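# Remove the cord from a bunch of flowers

## Task

Get the cord removed from the flowers, leaving every stem unbent and every bloom uncrushed.

## Robot and tools

Robot: two arms, left_arm and right_arm, each with a parallel two-finger gripper. Base positions in the scene frame: left_arm (+0.030, +0.343, +0.014) m, right_arm (-0.052, -0.281, +0.026) m, both turned only slightly about z (quat_wxyz (+1.000, 0, 0, +0.005) and (+1.000, 0, 0, +0.023)). A two-camera stand is fixed behind the arms. Loose objects may occasionally get a small shove from outside.

Frames: the scene frame has its origin at table-top height halfway between the nominal bases, +z up, +x pointing out over the table, left_arm toward +y (arm names do not match image sides). Reported gripper positions (end_effector_position, metres) and orientations (end_effector_quat_wxyz) are in that arm's own base frame; fixed cameras and the table use the scene frame. Motion offsets are along the axes of the arm's current Hand target. On a gripper, the fingers extend along its +z and open/close along its y; the reported position is the point between the pads, roughly 1 cm behind the tips.

execute_actions(actions, cameras): actions is a list of actions; each action is a list of up to 15 rows, one row per 1/30 s control step; if fewer rows are given the last row is repeated to fill 15. Every row is one flat list of 14 numbers in [-1, 1]: left_arm dx, dy, dz, rx, ry, rz, opening, then right_arm in the same order, always all 14 even if one arm is idle. dx..rz are offsets, not poses: each row is measured from the Hand target as it was when that action began (rows do not accumulate within an action, but each new action or call starts from the new Hand target, so a repeated offset moves further). Scale: 1.0 equals 0.6 m for dx/dy/dz and 180 degrees for the rotation vector rx, ry, rz. Opening is absolute: +1 fully open (0.094 m), -1 closed. Six zeros for an arm means re-command its present Hand target. An opening of 0 is a real half-open command, so to keep a gripper unchanged resend its current opening (see Tool commands). cameras: list of names, ["all"], or []; images arrive by default only for an empty actions list, which also shows the full state and scene number.

move(target, speed, blend, opening_speed, grip_force, blocking, cameras): target is one 14-number row as above or a list of up to 15 such rows (waypoints). All waypoints are offsets from the same starting Hand targets, not from the previous waypoint. Grippers travel in straight lines, finishing together; at least 0.5 s, cut off at 10 s for the whole list. speed: m/s, 0.002 to 2.9, default 0.25 (turn rate capped at twice that in rad/s); one value or one per waypoint. blend: corner-rounding radius in m, default 0 (stop at each waypoint). opening_speed: rate on the -1..+1 scale per second, at least 0.2; use it to close gently. grip_force: newtons per pad, 10 to 50, stays set until changed; lower values close slowly (about 16 s at 10). blocking=false returns early while the move runs. Moves do not avoid obstacles or the other arm, grippers lag and overshoot more when fast or with a nearly straight arm, and a path near an arm's own base can flip its shoulder, so route around it. The result adds a move: line with the ending (done, off_target, moving, held, fault) and limits (paced = pose clipped, held = steps withheld).

wait(seconds 0 to 10, cameras): lets time pass with commands held; returns early if a running move ends. stop(cameras): brakes a running move. zoom_image(camera, region): camera is cam_high, cam_low, cam_left_wrist or cam_right_wrist (all 504x504); region [x0, y0, x1, y1] in pixels from the top-left, at most 504 per side, only from the latest images. finished_scene(scene): give the current scene's number; irreversible, and the cord must stay off without the robot's help.

Results: Hand target is the last commanded pose (after clipping); grippers often rest a few cm short of it because of friction and weight, which is not evidence of contact; a following command, even all zeros, re-requests it, or send the missing distance. Orientation commands are clipped to within 40 degrees of the measured orientation each step. grip_measured is the measured opening on the command scale (reads up to ~2.5 mm wide when empty); grip_effort_nm is gripper motor effort (negative closing) and is not pad force. Joint positions, torques (include gravity, offset and noisy), Joint velocities (may read within noise), Tool commands and motor temperatures follow; execute_actions results also list some step positions. Joint ranges (rad): waist -2.618 to 3.054, shoulder 0 to 3.142, elbow 0 to 3.142 (straight 2.901), wrist pitch and yaw -1.571 to 1.571, wrist roll -2.094 to 2.094. Camera calibrations are supplied but may be off by a few mm and degrees.

Cautions: the stems and flowers are delicate, so close slowly with low grip_force; squeeze climbs about 1 N per 0.001 below first touch and can jump to the force limit. A blocked arm keeps pushing until commanded back past its gripper. Never let the arms, grippers or wrist cameras touch or grip each other; a wrist-camera cable touching something counts as the hand touching it. Do not let anything fall from or be left off the table, avoid fast impacts, and avoid long stretched or strained holds: MOTOR HOT appears at 75 °C, at 90 °C the arm folds and stops for the scene.

Each tool is called after "Request:" as a command line: name --argument value for each argument, lists and objects as JSON in quotes; but a table of rows of numbers goes row by row, as --pt "numbers of a row", without its own name.

## Session

Request:
execute_actions --actions '[]'

Scene clock: 0.00 s.
left_arm: end_effector_position=(+0.2515, -0.1760, +0.4693) grip_measured=+1.000 grip_effort_nm=n/a end_effector_quat_wxyz=(+0.515, -0.065, +0.819, -0.245) | right_arm: end_effector_position=(+0.2171, +0.2513, +0.3872) grip_measured=+1.000 grip_effort_nm=n/a end_effector_quat_wxyz=(+0.474, -0.022, +0.841, +0.259)
Joint positions: left_arm=[-0.897 1.201 1.846 -1.053 -0.496 -0.725 0.094] | right_arm=[1.146 1.15 1.486 -0.849 0.556 0.762 0.094]
Joint velocities: within noise
Joint torques (N m): no reading
Motor temperatures (°C): left_arm=[29 33 45 38 30 33 33] | right_arm=[29 36 36 43 28 28 29]
Heat: left arm: 45 °C; right arm: 43 °C.
Hand target: left_arm +0.2500, -0.1731, +0.4723; +0.518, -0.066, +0.817, -0.245 | right_arm +0.2173, +0.2475, +0.3941; +0.481, -0.017, +0.837, +0.261
Tool commands: left_gripper/opening=+1.0 right_gripper/opening=+1.0

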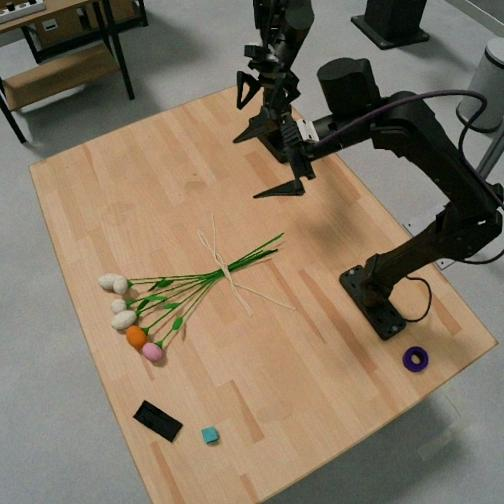

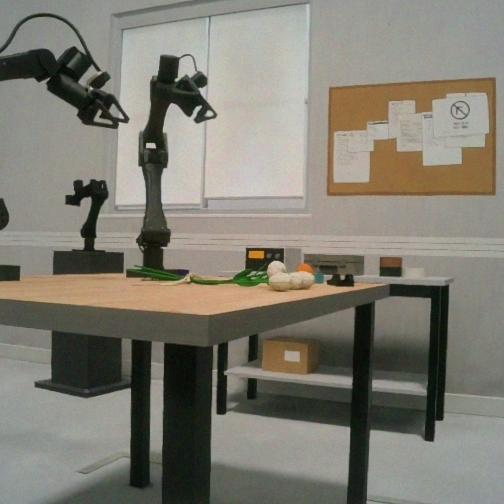

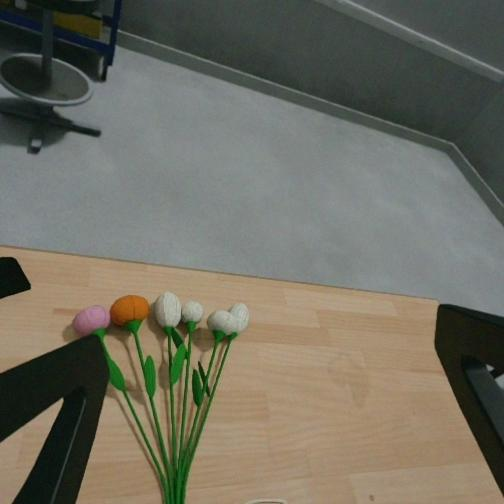

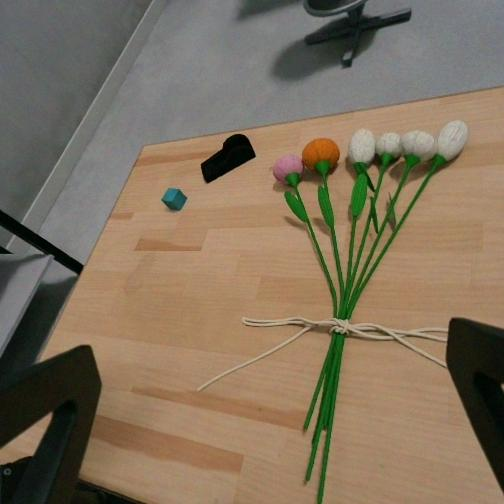

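Request:
zoom_image --camera "cam_right_wrist" --region '[190, 260, 460, 500]'

Request:
zoom_image --camera "cam_high" --region '[170, 200, 310, 320]'

Request:
zoom_image --camera "cam_right_wrist" --region '[300, 300, 380, 360]'

Request:
zoom_image --camera "cam_low" --region '[120, 240, 340, 310]'

Scaled by 1.867 from the camera's 504x504 image, which has a finer 720x720 frame.

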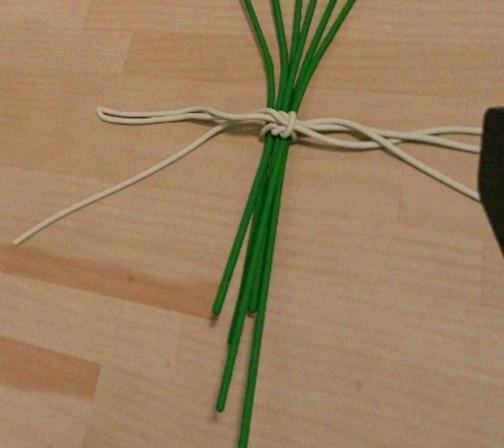

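Scaled by 3.600 from the camera's 504x504 image, which has a finer 720x720 frame.

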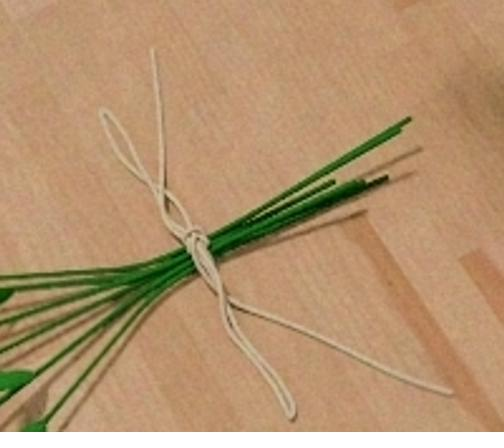

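Scaled by 6.300 from the camera's 504x504 image, which has a finer 720x720 frame.

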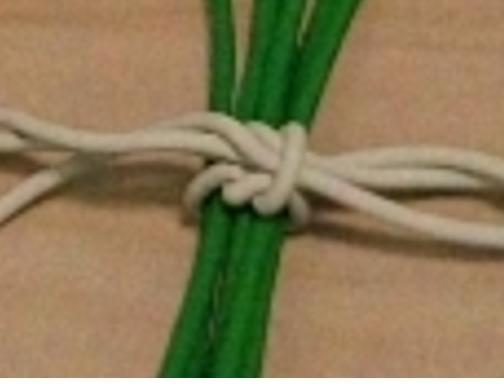

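Scaled by 2.291 from the camera's 504x504 image, which has a finer 720x720 frame.

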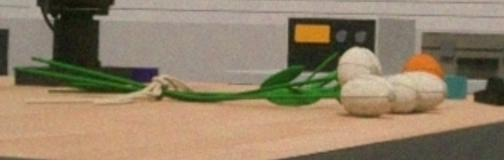

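Request:
move --target '[0.3765,0.258,0.0762,0.1466,0.4097,0.4742,1,0.1245,-0.3345,0.2028,-0.1146,0.3864,-0.427,1]' --cameras '["all"]'

Scene clock: 31.70 s.
left_arm: end_effector_position=(+0.2164, -0.1370, +0.2051) grip_measured=+1.000 grip_effort_nm=0.04 end_effector_quat_wxyz=(+0.037, +0.697, +0.716, +0.007) | right_arm: end_effector_position=(+0.3461, +0.1523, +0.1987) grip_measured=+1.000 grip_effort_nm=-0.01 end_effector_quat_wxyz=(-0.070, +0.701, -0.709, +0.025)
Joint positions: left_arm=[-0.568 1.481 1.536 -1.551 0.001 0.977 0.094] | right_arm=[0.411 1.882 1.951 -1.491 -0.003 -1.148 0.094]
Joint torques (N m): left_arm=[-0.62 -4.66 5.11 -0.16 -0.03 0.17] | right_arm=[0.16 -6.12 8.25 -0.46 -0.01 0.01]
Heat: left arm: 47 °C; right arm: 47 °C.
Hand target: left_arm +0.2103, -0.1352, +0.2000; +0.000, +0.707, +0.707, +0.000 | right_arm +0.3301, +0.1459, +0.2002; +0.000, +0.707, -0.707, +0.000
Off the commanded pose: left_arm 0.008 m, 4 deg | right_arm 0.017 m, 9 deg.
joint sent to its limit (left arm) — joint 4 (wrist pitch), lower limit. The joint targets still meet the commanded pose.
joint sent to its limit (right arm) — joint 4 (wrist pitch), lower limit. The joint targets are off in orientation, not in position.
move: off_target (left_arm, right_arm)
camera_calibration:
cam_left_wrist: T_world_to_cam=[[-0.995211, 0.0797414, -0.0565315, 0.242138], [0.0541926, 0.931444, 0.359827, 0.0703324], [0.0813491, 0.355041, -0.931305, 0.32601], [0, 0, 0, 1]] pos_world=[0.210646, -0.200566, 0.291996]
cam_right_wrist: T_world_to_cam=[[0.987555, -0.0975079, 0.123399, -0.350013], [-0.132131, -0.939946, 0.31471, 0.154335], [0.0853017, -0.327098, -0.941133, 0.306833], [0, 0, 0, 1]] pos_world=[0.339876, 0.211303, 0.283391]

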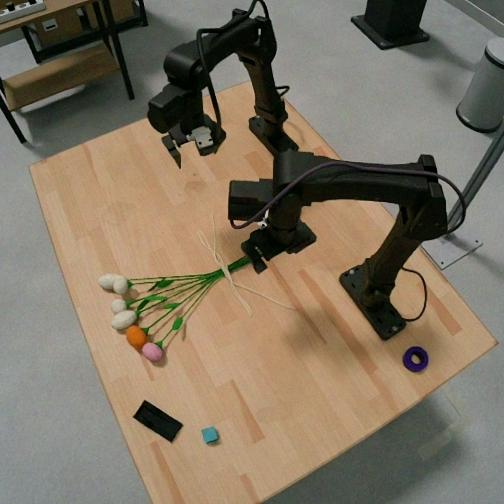

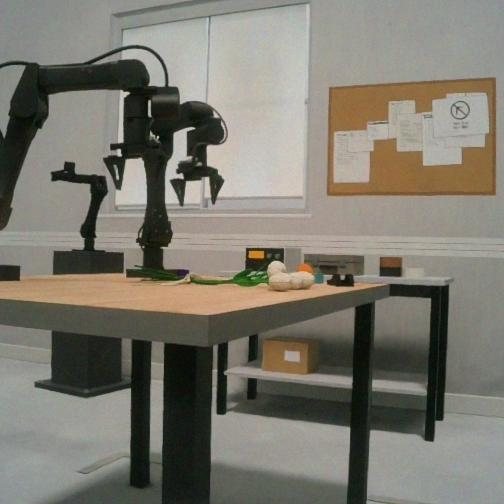

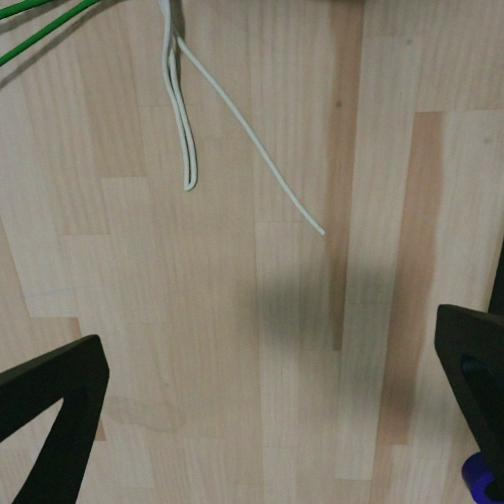

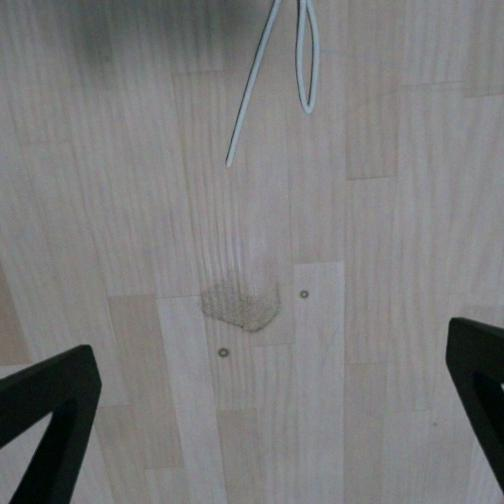

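Request:
move --target '[0.007,-0.017,0.183,0,0,-0.183,0.1,-0.065,-0.037,0.183,0,0,0.128,0.1]' --cameras '["all"]'

Scene clock: 41.13 s.
left_arm: end_effector_position=(+0.2022, -0.1299, +0.0901) grip_measured=+0.103 grip_effort_nm=-0.12 end_effector_quat_wxyz=(-0.008, +0.479, +0.878, +0.000) | right_arm: end_effector_position=(+0.3579, +0.1844, +0.0974) grip_measured=+0.102 grip_effort_nm=-0.11 end_effector_quat_wxyz=(+0.015, -0.552, +0.834, -0.003)
Joint positions: left_arm=[-0.575 1.478 1.075 -1.183 0.001 0.425 0.052] | right_arm=[0.475 2.056 1.799 -1.284 0.003 -0.695 0.052]
Joint torques (N m): left_arm=[-0.79 -6.84 5.03 0 -0.02 -0.09] | right_arm=[0.46 -7.5 5.35 0.19 -0.02 0.11]
Heat: left arm: 46 °C; right arm: 45 °C.
Hand target: left_arm +0.2001, -0.1310, +0.0902; +0.000, +0.478, +0.879, +0.000 | right_arm +0.3523, +0.1849, +0.0904; +0.000, -0.552, +0.834, +0.000
Off the commanded pose: left_arm 0.002 m, 1 deg | right_arm 0.009 m, 2 deg.
move: done
camera_calibration:
cam_left_wrist: T_world_to_cam=[[-0.894075, -0.447571, 0.0176143, 0.125317], [-0.402741, 0.820489, 0.405707, 0.179735], [-0.196035, 0.355639, -0.913833, 0.272124], [0, 0, 0, 1]] pos_world=[0.237775, -0.18816, 0.173549]
cam_right_wrist: T_world_to_cam=[[0.885321, -0.464738, 0.0150366, -0.23114], [-0.437406, -0.821412, 0.366003, 0.300353], [-0.157744, -0.330607, -0.930492, 0.30752], [0, 0, 0, 1]] pos_world=[0.384519, 0.240962, 0.17969]

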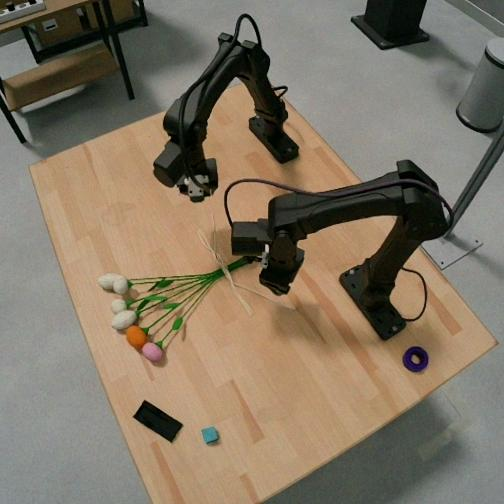

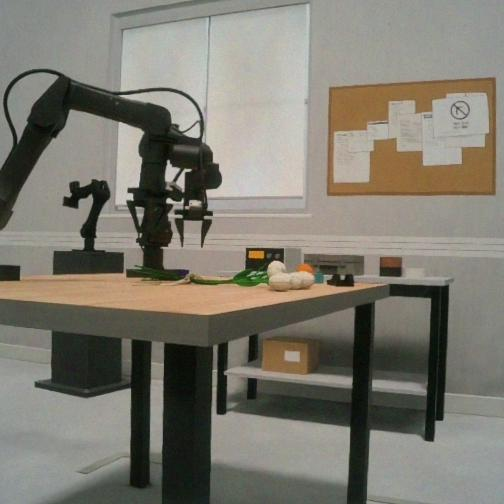

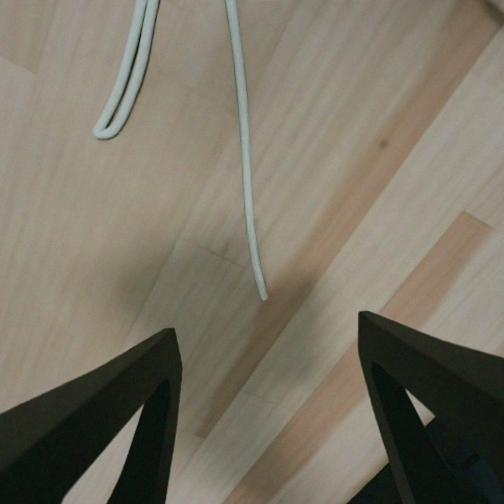

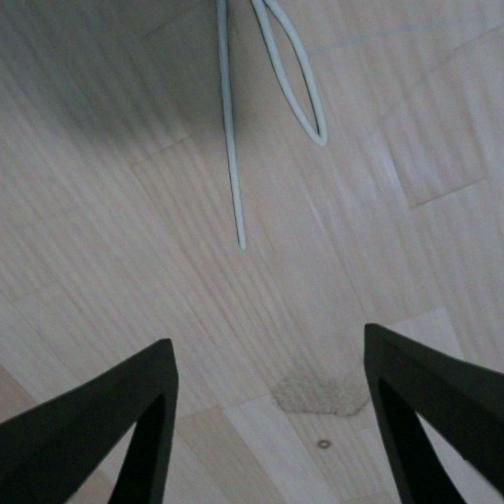

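Request:
move --target '[-0.01,0.003,0.117,0,0,0,0.1,-0.0425,0.0117,0.1417,0,0,0,0.1]' --cameras '["all"]' --speed 0.12

Scene clock: 48.00 s.
left_arm: end_effector_position=(+0.2080, -0.1347, +0.0251) grip_measured=+0.103 grip_effort_nm=-0.12 end_effector_quat_wxyz=(+0.004, +0.479, +0.878, -0.001) | right_arm: end_effector_position=(+0.3621, +0.2117, +0.0127) grip_measured=+0.102 grip_effort_nm=-0.10 end_effector_quat_wxyz=(+0.014, -0.553, +0.833, -0.002)
Joint positions: left_arm=[-0.578 1.561 0.883 -0.884 0.001 0.421 0.052] | right_arm=[0.528 2.179 1.648 -1.012 0.003 -0.643 0.052]
Joint torques (N m): left_arm=[-0.72 -5 4.88 0.01 -0.04 -0.11] | right_arm=[0.38 -8.13 5.27 0.17 0 0.06]
Heat: left arm: 46 °C; right arm: 44 °C.
Hand target: left_arm +0.2050, -0.1351, +0.0200; +0.001, +0.478, +0.879, +0.000 | right_arm +0.3558, +0.2111, +0.0055; +0.000, -0.552, +0.834, +0.000
Off the commanded pose: left_arm 0.006 m, 0 deg | right_arm 0.010 m, 2 deg.
move: done
camera_calibration:
cam_left_wrist: T_world_to_cam=[[-0.893793, -0.44845, 0.00523811, 0.129687], [-0.411811, 0.825284, 0.386418, 0.215379], [-0.177612, 0.34322, -0.922309, 0.210209], [0, 0, 0, 1]] pos_world=[0.241944, -0.191739, 0.109972]
cam_right_wrist: T_world_to_cam=[[0.885901, -0.463686, 0.0132146, -0.221321], [-0.435829, -0.822248, 0.366006, 0.355274], [-0.158846, -0.330004, -0.930519, 0.238678], [0, 0, 0, 1]] pos_world=[0.38882, 0.268265, 0.0949862]

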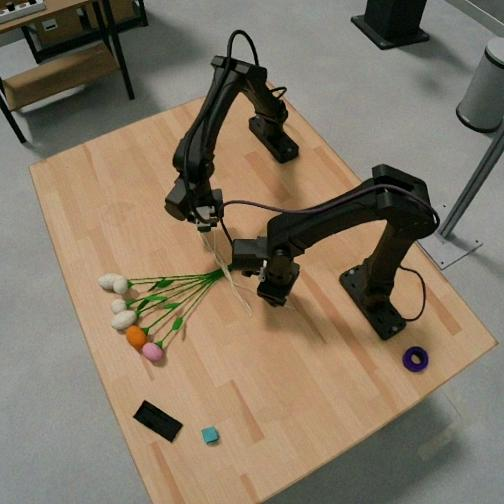

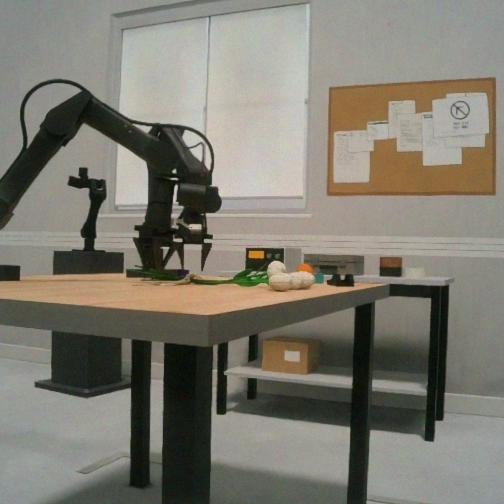

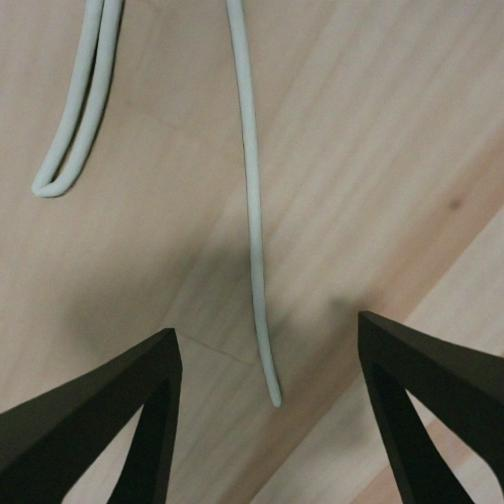

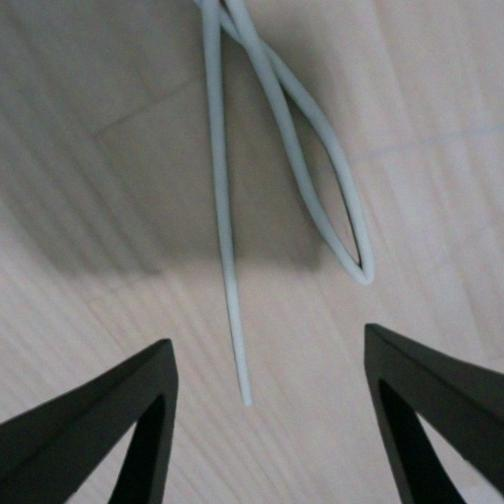

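Request:
move --target '[-0.014,0.005,0.037,0,0,0,-0.4,-0.014,0.008,0.037,0,0,0,-0.4]' --cameras '["all"]' --speed 0.05

Scene clock: 53.00 s.
left_arm: end_effector_position=(+0.2164, -0.1401, +0.0036) grip_measured=-0.397 grip_effort_nm=-0.12 end_effector_quat_wxyz=(+0.006, +0.477, +0.879, -0.001) | right_arm: end_effector_position=(+0.3623, +0.2221, -0.0073) grip_measured=-0.398 grip_effort_nm=-0.11 end_effector_quat_wxyz=(+0.017, -0.553, +0.833, -0.002)
Joint positions: left_arm=[-0.578 1.637 0.866 -0.787 0.001 0.417 0.028] | right_arm=[0.549 2.219 1.631 -0.949 0.003 -0.622 0.028]
Joint torques (N m): left_arm=[-0.94 -5.42 4.51 0.05 -0.02 -0.1] | right_arm=[0.39 -8.06 5.04 0.2 -0.01 0.08]
Heat: left arm: 46 °C; right arm: 44 °C.
Hand target: left_arm +0.2122, -0.1406, -0.0022; +0.001, +0.478, +0.879, +0.000 | right_arm +0.3546, +0.2208, -0.0167; +0.000, -0.552, +0.834, +0.000
Off the commanded pose: left_arm 0.007 m, 1 deg | right_arm 0.012 m, 2 deg.
move: off_target (right_arm)
camera_calibration:
cam_left_wrist: T_world_to_cam=[[-0.891927, -0.452164, 0.00373948, 0.133911], [-0.416224, 0.824208, 0.383977, 0.232465], [-0.176703, 0.340923, -0.923335, 0.193253], [0, 0, 0, 1]] pos_world=[0.250344, -0.196934, 0.088675]
cam_right_wrist: T_world_to_cam=[[0.885831, -0.463744, 0.015666, -0.216346], [-0.437515, -0.823532, 0.361076, 0.37206], [-0.154545, -0.326706, -0.932405, 0.221288], [0, 0, 0, 1]] pos_world=[0.388627, 0.27837, 0.0753777]

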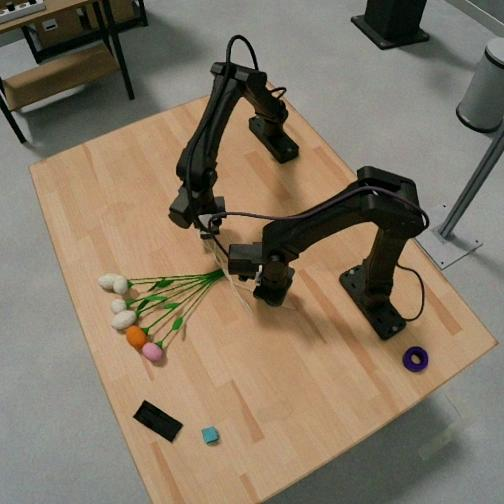

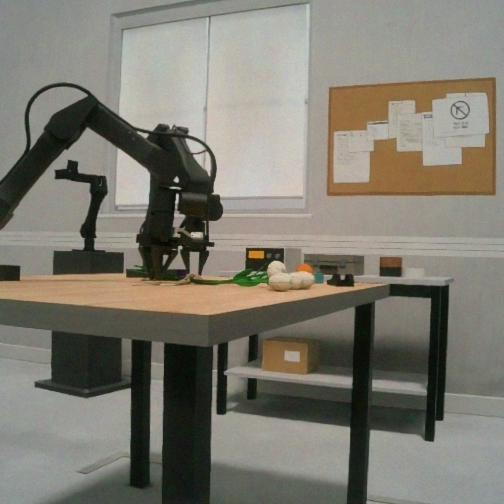

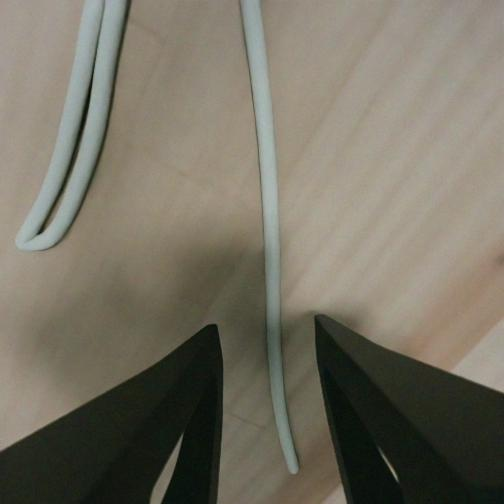

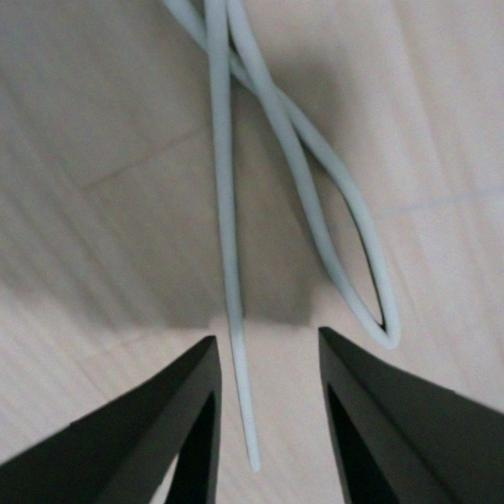

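Request:
move --target '[-0.005,0,0.018,0,0,0,-0.4,-0.008,0.004,0.011,0,0,0,-0.4]' --cameras '["cam_left_wrist","cam_right_wrist"]' --speed 0.03

Scene clock: 55.37 s.
left_arm: end_effector_position=(+0.2169, -0.1422, -0.0032) grip_measured=-0.397 grip_effort_nm=-0.12 end_effector_quat_wxyz=(+0.005, +0.478, +0.878, -0.001) | right_arm: end_effector_position=(+0.3614, +0.2263, -0.0141) grip_measured=-0.398 grip_effort_nm=-0.11 end_effector_quat_wxyz=(+0.016, -0.552, +0.834, -0.002)
Joint positions: left_arm=[-0.584 1.66 0.858 -0.759 0.001 0.413 0.028] | right_arm=[0.559 2.236 1.631 -0.934 0.003 -0.611 0.028]
Joint torques (N m): left_arm=[-0.76 -4.57 3.93 0.26 -0.03 -0.11] | right_arm=[0.46 -7.95 5.31 0.18 0 0.09]
Heat: left arm: 46 °C; right arm: 43 °C.
Hand target: left_arm +0.2137, -0.1431, -0.0130; +0.001, +0.478, +0.878, +0.000 | right_arm +0.3542, +0.2261, -0.0233; +0.000, -0.552, +0.834, +0.000
Off the commanded pose: left_arm 0.010 m, 1 deg | right_arm 0.012 m, 2 deg.
move: off_target (right_arm)
camera_calibration:
cam_left_wrist: T_world_to_cam=[[-0.893121, -0.449793, 0.00455814, 0.134091], [-0.413523, 0.825007, 0.385178, 0.236521], [-0.177011, 0.342126, -0.922831, 0.187995], [0, 0, 0, 1]] pos_world=[0.250844, -0.199136, 0.0817736]
cam_right_wrist: T_world_to_cam=[[0.885129, -0.465136, 0.0139744, -0.212924], [-0.437932, -0.822456, 0.363018, 0.377548], [-0.157359, -0.327437, -0.931677, 0.217415], [0, 0, 0, 1]] pos_world=[0.388018, 0.282668, 0.0684795]
Images, in order (width x height): cam_left_wrist 504x504, cam_right_wrist 504x504.

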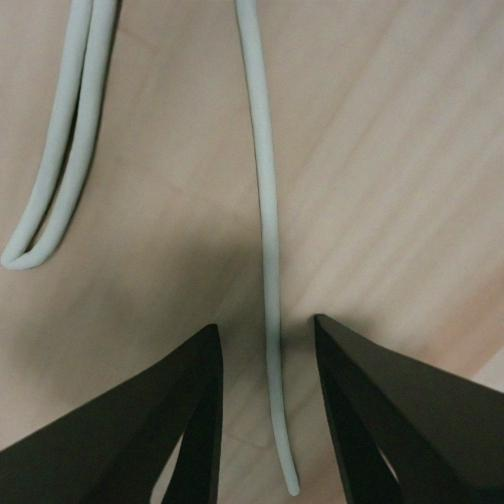

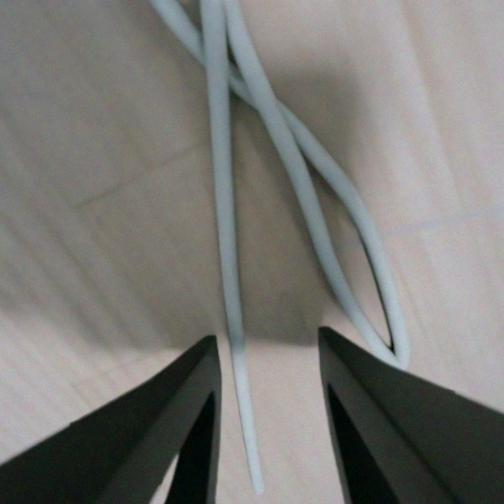

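Request:
move --target '[0,0,-0.003,0,0,0,-1,0,0,-0.003,0,0,0,-1]' --cameras '["cam_left_wrist","cam_right_wrist"]' --opening_speed 0.6

Scene clock: 58.07 s.
left_arm: end_effector_position=(+0.2164, -0.1441, -0.0032) grip_measured=-0.921 grip_effort_nm=-0.95 end_effector_quat_wxyz=(+0.006, +0.479, +0.878, -0.003) | right_arm: end_effector_position=(+0.3616, +0.2264, -0.0141) grip_measured=-0.978 grip_effort_nm=-0.96 end_effector_quat_wxyz=(+0.016, -0.552, +0.834, -0.002)
Joint positions: left_arm=[-0.588 1.66 0.858 -0.757 0.006 0.412 0.004] | right_arm=[0.559 2.236 1.631 -0.933 0.003 -0.611 0.001]
Joint torques (N m): left_arm=[-0.53 -4.81 4.36 0.17 -0.08 -0.1] | right_arm=[0.51 -8.18 5.55 0.14 -0.01 0.08]
Heat: left arm: 46 °C; right arm: 43 °C.
Hand target: left_arm +0.2138, -0.1430, -0.0112; +0.001, +0.478, +0.879, +0.000 | right_arm +0.3543, +0.2261, -0.0215; +0.000, -0.552, +0.834, +0.000
Off the commanded pose: left_arm 0.009 m, 1 deg | right_arm 0.010 m, 2 deg.
move: done
camera_calibration:
cam_left_wrist: T_world_to_cam=[[-0.894202, -0.447597, 0.0077077, 0.133289], [-0.411218, 0.828087, 0.381013, 0.237852], [-0.176923, 0.337533, -0.924538, 0.187911], [0, 0, 0, 1]] pos_world=[0.250242, -0.200729, 0.0820788]
cam_right_wrist: T_world_to_cam=[[0.884971, -0.465424, 0.0143744, -0.212897], [-0.438435, -0.82246, 0.362402, 0.377831], [-0.156848, -0.327017, -0.931911, 0.217129], [0, 0, 0, 1]] pos_world=[0.388118, 0.282668, 0.0684786]
Images, in order (width x height): cam_left_wrist 504x504, cam_right_wrist 504x504.

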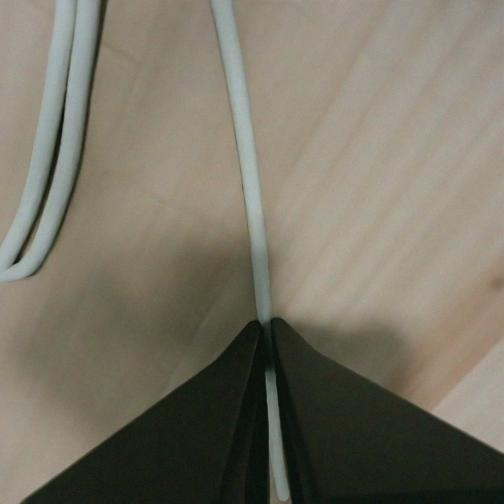

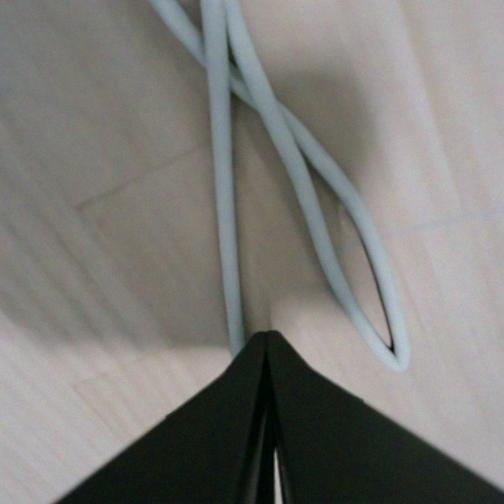

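Request:
move --pt "0 0 -0.003 0 0 0 -1 0 0.004 -0.01 0 0 0 -0.4" --pt "0 0 -0.003 0 0 0 -1 -0.004 0.007 0.014 0 0 0 -0.4" --cameras '["cam_right_wrist"]' --speed 0.04

Scene clock: 61.27 s.
left_arm: end_effector_position=(+0.2164, -0.1441, -0.0032) grip_measured=-0.923 grip_effort_nm=-0.99 end_effector_quat_wxyz=(+0.006, +0.479, +0.878, -0.003) | right_arm: end_effector_position=(+0.3598, +0.2311, -0.0195) grip_measured=-0.402 grip_effort_nm=0.09 end_effector_quat_wxyz=(+0.018, -0.552, +0.834, -0.002)
Joint positions: left_arm=[-0.588 1.66 0.858 -0.757 0.006 0.412 0.004] | right_arm=[0.57 2.245 1.624 -0.914 0.003 -0.599 0.028]
Joint torques (N m): left_arm=[-0.5 -5.16 4.55 0.07 -0.08 -0.1] | right_arm=[0.53 -8.03 4.9 0.22 0 0.11]
Heat: left arm: 46 °C; right arm: 43 °C.
Hand target: left_arm +0.2138, -0.1430, -0.0094; +0.001, +0.478, +0.879, +0.000 | right_arm +0.3513, +0.2299, -0.0300; +0.000, -0.552, +0.834, +0.000
Off the commanded pose: left_arm 0.007 m, 1 deg | right_arm 0.013 m, 2 deg.
move: off_target (right_arm)
camera_calibration:
cam_right_wrist: T_world_to_cam=[[0.884926, -0.465479, 0.0153422, -0.209075], [-0.4392, -0.8231, 0.360013, 0.383255], [-0.154951, -0.325323, -0.932821, 0.212199], [0, 0, 0, 1]] pos_world=[0.386221, 0.287171, 0.0631741]
Images, in order (width x height): cam_right_wrist 504x504.

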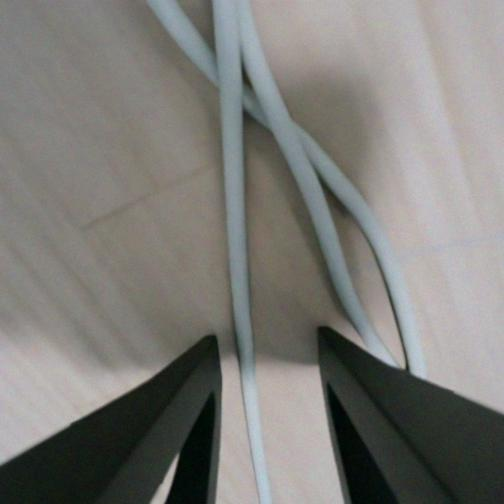

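Request:
move --pt "0 0 0 0 0 0 -1 0 0.008 0 0 0 0 -0.6" --pt "0 0 0 0 0 0 -1 -0.004 0.008 0.012 0 0 0 -0.6" --cameras '["cam_right_wrist"]' --speed 0.03

Scene clock: 64.17 s.
left_arm: end_effector_position=(+0.2164, -0.1441, -0.0032) grip_measured=-0.923 grip_effort_nm=-0.99 end_effector_quat_wxyz=(+0.006, +0.479, +0.878, -0.003) | right_arm: end_effector_position=(+0.3596, +0.2325, -0.0203) grip_measured=-0.598 grip_effort_nm=-0.10 end_effector_quat_wxyz=(+0.019, -0.549, +0.836, -0.007)
Joint positions: left_arm=[-0.588 1.66 0.858 -0.757 0.006 0.412 0.004] | right_arm=[0.577 2.245 1.62 -0.907 0.013 -0.586 0.019]
Joint torques (N m): left_arm=[-0.51 -5.16 4.67 0.06 -0.08 -0.11] | right_arm=[0.92 -7.41 4 0.41 -0.11 0]
Heat: left arm: 46 °C; right arm: 43 °C.
Hand target: left_arm +0.2138, -0.1430, -0.0094; +0.001, +0.478, +0.879, +0.000 | right_arm +0.3478, +0.2339, -0.0372; +0.000, -0.552, +0.834, +0.000
Off the commanded pose: left_arm 0.007 m, 1 deg | right_arm 0.021 m, 2 deg.
move: off_target (right_arm)
camera_calibration:
cam_right_wrist: T_world_to_cam=[[0.881735, -0.471044, 0.0257154, -0.205547], [-0.447514, -0.817955, 0.361498, 0.386318], [-0.149247, -0.330254, -0.932018, 0.211012], [0, 0, 0, 1]] pos_world=[0.385614, 0.288857, 0.0622997]
Images, in order (width x height): cam_right_wrist 504x504.

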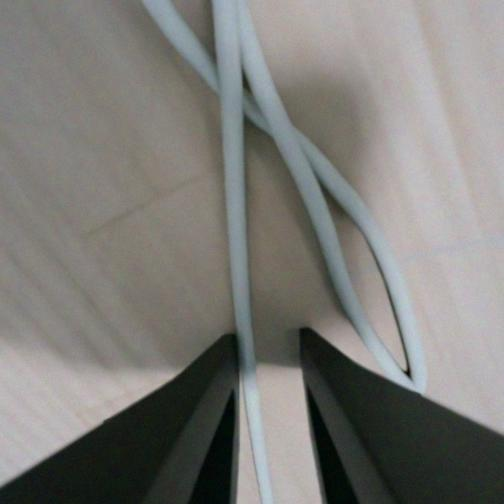

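Request:
move --target '[0,0,0,0,0,0,-1,0,0,-0.01,0,0,0,-1]' --cameras '["cam_right_wrist"]' --opening_speed 0.5

Scene clock: 66.43 s.
left_arm: end_effector_position=(+0.2164, -0.1441, -0.0032) grip_measured=-0.923 grip_effort_nm=-0.99 end_effector_quat_wxyz=(+0.006, +0.479, +0.878, -0.003) | right_arm: end_effector_position=(+0.3616, +0.2327, -0.0202) grip_measured=-0.924 grip_effort_nm=-0.99 end_effector_quat_wxyz=(+0.023, -0.549, +0.836, -0.009)
Joint positions: left_arm=[-0.588 1.66 0.858 -0.757 0.006 0.412 0.004] | right_arm=[0.577 2.245 1.62 -0.9 0.018 -0.585 0.004]
Joint torques (N m): left_arm=[-0.5 -5.14 4.64 0.08 -0.09 -0.1] | right_arm=[0.91 -8.09 4.75 0.15 -0.16 0.08]
Heat: left arm: 46 °C; right arm: 43 °C.
Hand target: left_arm +0.2138, -0.1430, -0.0094; +0.001, +0.478, +0.879, +0.000 | right_arm +0.3478, +0.2339, -0.0312; +0.000, -0.552, +0.834, +0.000
Off the commanded pose: left_arm 0.007 m, 1 deg | right_arm 0.018 m, 3 deg.
move: off_target (right_arm)
camera_calibration:
cam_right_wrist: T_world_to_cam=[[0.881194, -0.471568, 0.0334713, -0.206784], [-0.451128, -0.817605, 0.357779, 0.388615], [-0.141351, -0.330373, -0.933206, 0.20866], [0, 0, 0, 1]] pos_world=[0.387026, 0.289156, 0.0626059]
Images, in order (width x height): cam_right_wrist 504x504.

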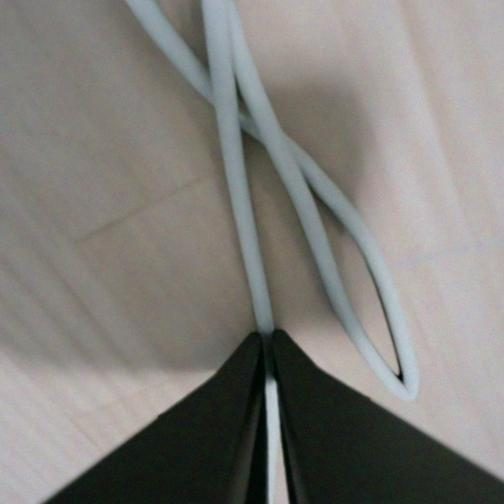

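Request:
move --target '[0.148,0.076,-0.06,0,0,0,-1,0.167,0,-0.05,0,0,0,-1]' --cameras '["all"]' --speed 0.05

Scene clock: 72.37 s.
left_arm: end_effector_position=(+0.2110, -0.0481, +0.0260) grip_measured=-0.923 grip_effort_nm=-0.99 end_effector_quat_wxyz=(+0.006, +0.478, +0.878, -0.002) | right_arm: end_effector_position=(+0.3117, +0.1442, -0.0121) grip_measured=-0.926 grip_effort_nm=-1.04 end_effector_quat_wxyz=(-0.006, -0.550, +0.835, -0.002)
Joint positions: left_arm=[-0.224 1.433 0.77 -0.896 0.006 0.773 0.004] | right_arm=[0.433 1.983 1.238 -0.838 0.006 -0.732 0.003]
Joint torques (N m): left_arm=[0.62 -6.28 4.66 -0.3 -0.08 0.09] | right_arm=[-0.47 -10.73 4.46 0.03 -0.04 -0.08]
Heat: left arm: 46 °C; right arm: 42 °C.
Hand target: left_arm +0.2038, -0.0437, +0.0265; +0.001, +0.478, +0.878, +0.000 | right_arm +0.3086, +0.1419, -0.0012; +0.000, -0.552, +0.834, +0.000
Off the commanded pose: left_arm 0.008 m, 1 deg | right_arm 0.012 m, 1 deg.
move: off_target (right_arm)
camera_calibration:
cam_left_wrist: T_world_to_cam=[[-0.892992, -0.450049, 0.00458645, 0.170952], [-0.414233, 0.825825, 0.382653, 0.145453], [-0.176, 0.339807, -0.923881, 0.181429], [0, 0, 0, 1]] pos_world=[0.244842, -0.104832, 0.111177]
cam_right_wrist: T_world_to_cam=[[0.883477, -0.468415, -0.00741982, -0.206384], [-0.426876, -0.811453, 0.399149, 0.282817], [-0.192988, -0.349472, -0.916856, 0.198892], [0, 0, 0, 1]] pos_world=[0.341447, 0.202326, 0.0679378]

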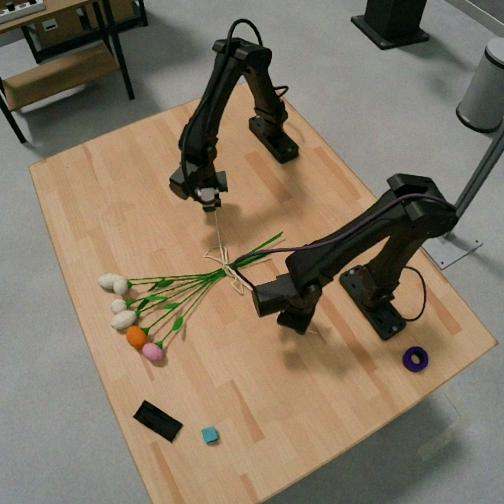

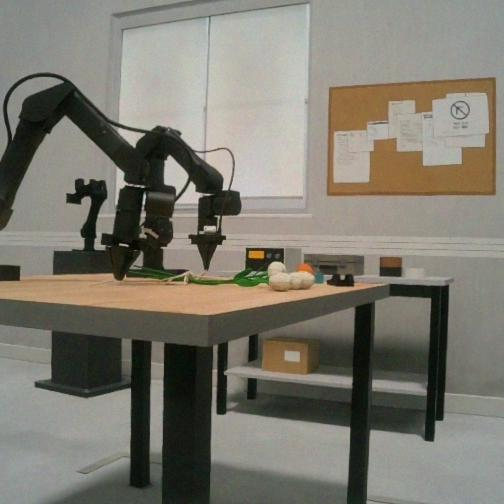

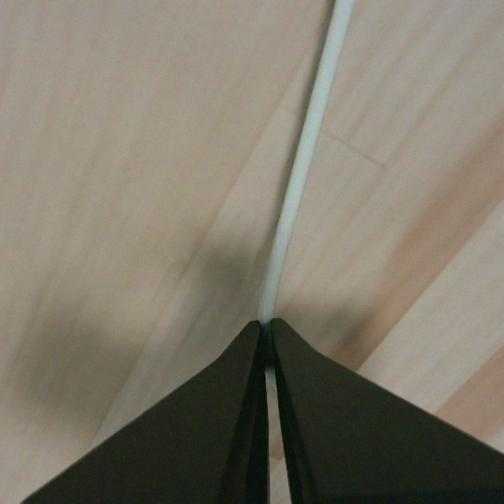

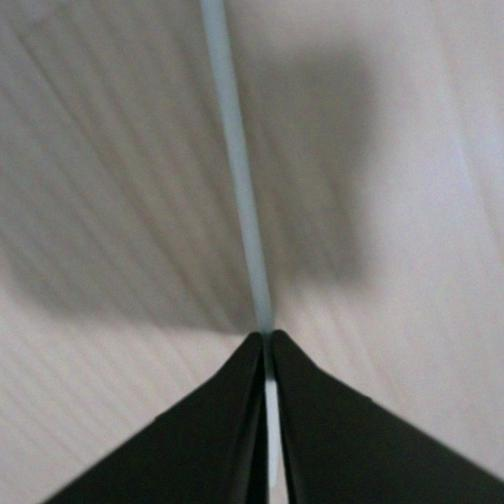

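Request:
zoom_image --camera "cam_high" --region '[170, 190, 330, 350]'

Scaled by 3.150 from the camera's 504x504 image, which has a finer 720x720 frame.

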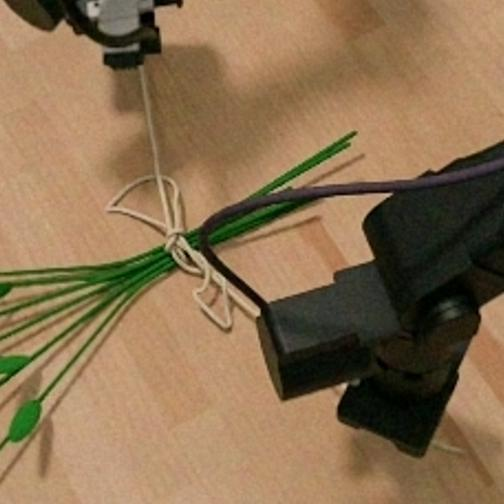

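Request:
move --target '[0.155,0.08,-0.03,0,0,0,-1,0.18,0,-0.05,0,0,0,-1]' --cameras '["all"]' --speed 0.05

Request:
zoom_image --camera "cam_high" --region '[170, 190, 330, 350]'

Scene clock: 77.83 s.
left_arm: end_effector_position=(+0.1885, +0.0570, +0.0357) grip_measured=-0.923 grip_effort_nm=-0.99 end_effector_quat_wxyz=(-0.007, +0.478, +0.878, -0.009) | right_arm: end_effector_position=(+0.2771, +0.0446, +0.0232) grip_measured=-0.926 grip_effort_nm=-1.04 end_effector_quat_wxyz=(+0.007, -0.550, +0.835, -0.006)
Joint positions: left_arm=[0.291 1.371 0.761 -0.983 0.003 1.287 0.004] | right_arm=[0.16 1.679 0.999 -0.874 0.006 -1.005 0.003]
Joint torques (N m): left_arm=[0.65 -5.04 8.76 -0.36 -0.05 0.04] | right_arm=[-0.44 -7.87 4.64 -0.12 -0.04 -0.11]
Heat: left arm: 46 °C; right arm: 42 °C.
Hand target: left_arm +0.1934, +0.0604, +0.0444; +0.000, +0.478, +0.879, +0.000 | right_arm +0.2665, +0.0424, +0.0289; +0.000, -0.552, +0.834, +0.000
Off the commanded pose: left_arm 0.011 m, 1 deg | right_arm 0.012 m, 1 deg.
move: off_target (left_arm, right_arm)
camera_calibration:
cam_left_wrist: T_world_to_cam=[[-0.892282, -0.450372, 0.0315933, 0.197002], [-0.402796, 0.825724, 0.394886, 0.0430707], [-0.203933, 0.339624, -0.918187, 0.155736], [0, 0, 0, 1]] pos_world=[0.22489, 0.000267899, 0.119763]
cam_right_wrist: T_world_to_cam=[[0.883257, -0.46873, 0.0122142, -0.222647], [-0.437352, -0.81418, 0.381882, 0.176703], [-0.169055, -0.342642, -0.92413, 0.183079], [0, 0, 0, 1]] pos_world=[0.304887, 0.102238, 0.104429]

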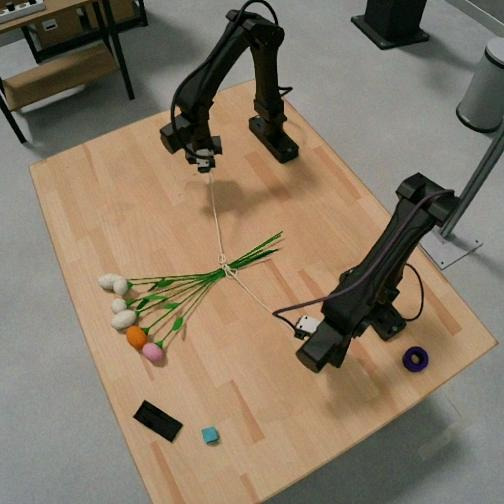

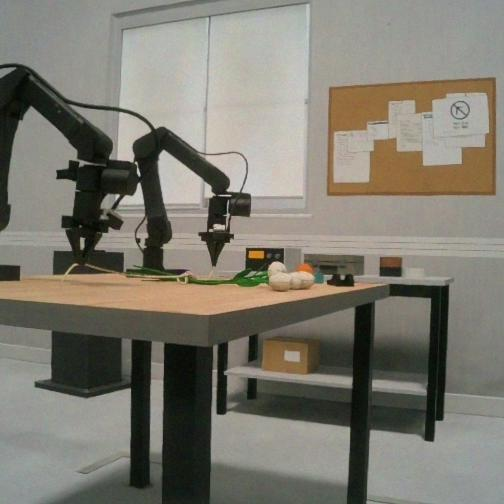

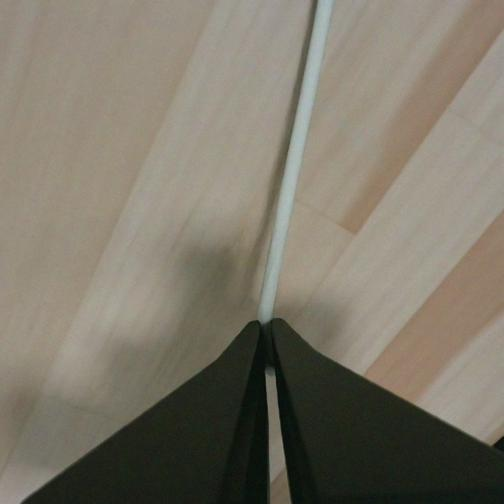

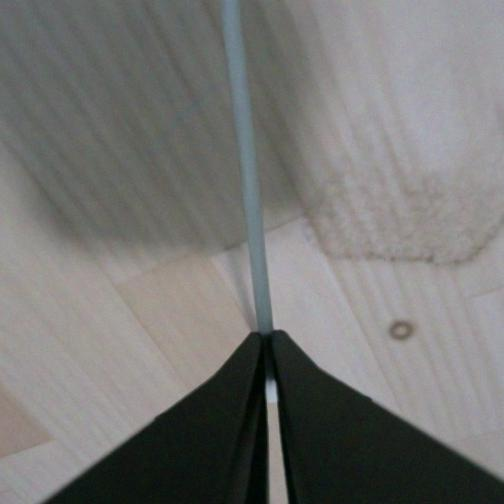

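Scaled by 3.150 from the camera's 504x504 image, which has a finer 720x720 frame.

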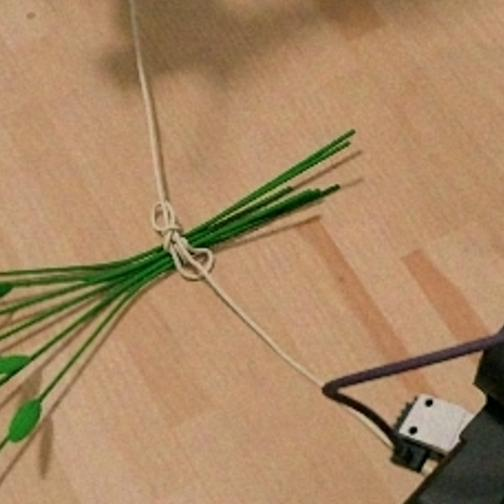

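Request:
move --target '[0.062,0.032,0,0,0,0,-1,0.075,0,-0.02,0,0,0,-1]' --cameras '["cam_high"]' --speed 0.05

Request:
zoom_image --camera "cam_high" --region '[170, 200, 280, 310]'

Scene clock: 80.80 s.
left_arm: end_effector_position=(+0.1823, +0.0963, +0.0384) grip_measured=-0.923 grip_effort_nm=-0.99 end_effector_quat_wxyz=(-0.004, +0.478, +0.878, -0.008) | right_arm: end_effector_position=(+0.2607, +0.0015, +0.0367) grip_measured=-0.926 grip_effort_nm=-1.04 end_effector_quat_wxyz=(+0.007, -0.550, +0.835, -0.008)
Joint positions: left_arm=[0.483 1.399 0.795 -0.984 0.002 1.48 0.004] | right_arm=[0.006 1.579 0.95 -0.922 0.006 -1.159 0.003]
Joint torques (N m): left_arm=[0.62 -3.45 9.47 -0.22 -0.04 0.04] | right_arm=[-0.49 -6.94 4.75 -0.11 -0.03 -0.07]
Heat: left arm: 46 °C; right arm: 42 °C.
Hand target: left_arm +0.1894, +0.1021, +0.0444; +0.001, +0.478, +0.878, +0.000 | right_arm +0.2490, +0.0010, +0.0410; +0.000, -0.552, +0.834, +0.000
Off the commanded pose: left_arm 0.011 m, 1 deg | right_arm 0.013 m, 1 deg.
move: off_target (left_arm, right_arm)
Images, in order (width x height): cam_high 504x504.

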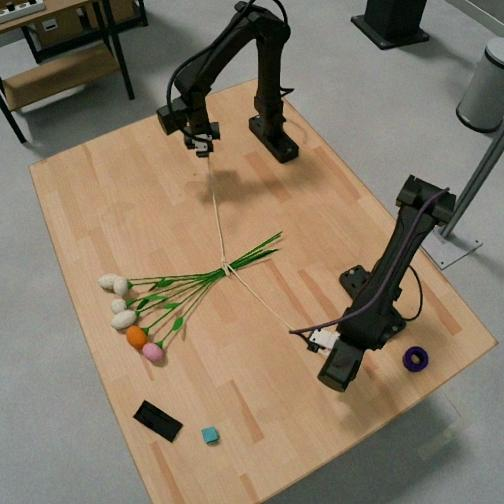

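Scaled by 4.582 from the camera's 504x504 image, which has a finer 720x720 frame.

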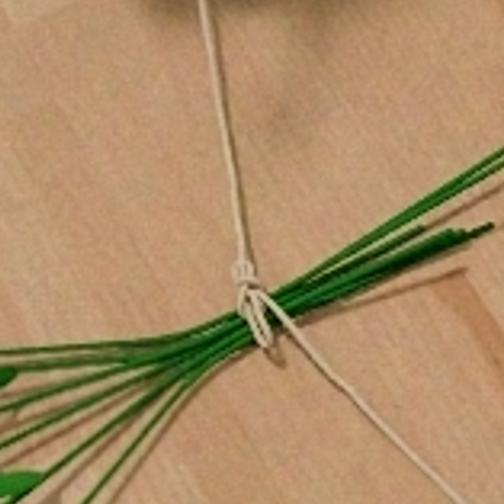

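Request:
move --target '[0.031,0.016,0,0,0,0,-1,0.05,0,-0.01,0,0,0,-1]' --cameras '["cam_high"]' --speed 0.05

Request:
zoom_image --camera "cam_high" --region '[190, 230, 260, 300]'

Scene clock: 83.10 s.
left_arm: end_effector_position=(+0.1797, +0.1158, +0.0387) grip_measured=-0.923 grip_effort_nm=-0.99 end_effector_quat_wxyz=(-0.004, +0.478, +0.878, -0.010) | right_arm: end_effector_position=(+0.2493, -0.0276, +0.0433) grip_measured=-0.926 grip_effort_nm=-1.04 end_effector_quat_wxyz=(+0.007, -0.550, +0.835, -0.010)
Joint positions: left_arm=[0.57 1.435 0.826 -0.984 0.002 1.566 0.004] | right_arm=[-0.11 1.529 0.93 -0.949 0.006 -1.274 0.003]
Joint torques (N m): left_arm=[0.59 -3.78 9.39 -0.19 -0.04 0.01] | right_arm=[-0.5 -6.52 4.81 -0.11 -0.04 -0.06]
Heat: left arm: 46 °C; right arm: 42 °C.
Hand target: left_arm +0.1873, +0.1229, +0.0444; +0.001, +0.478, +0.879, +0.000 | right_arm +0.2372, -0.0266, +0.0469; +0.000, -0.552, +0.834, +0.000
Off the commanded pose: left_arm 0.012 m, 1 deg | right_arm 0.013 m, 1 deg.
move: off_target (left_arm, right_arm)
Images, in order (width x height): cam_high 504x504.

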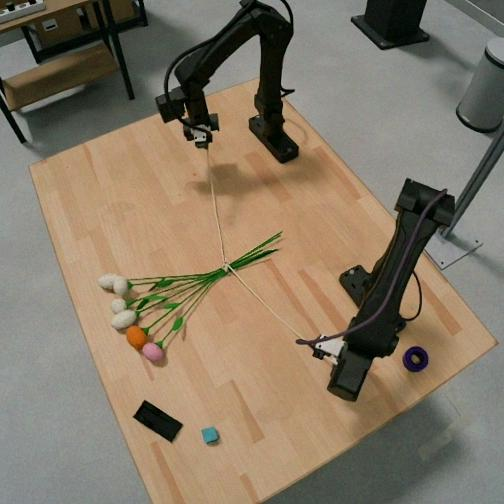

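Scaled by 7.200 from the camera's 504x504 image, which has a finer 720x720 frame.

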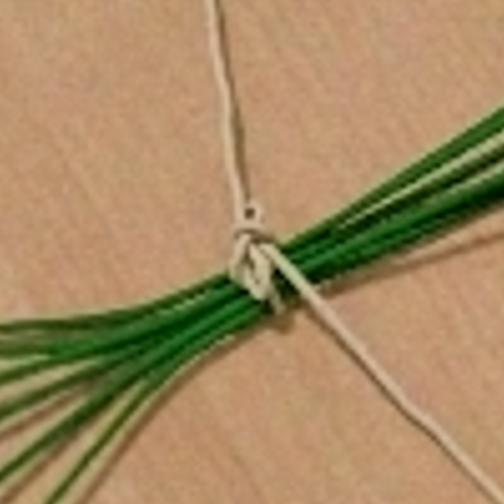

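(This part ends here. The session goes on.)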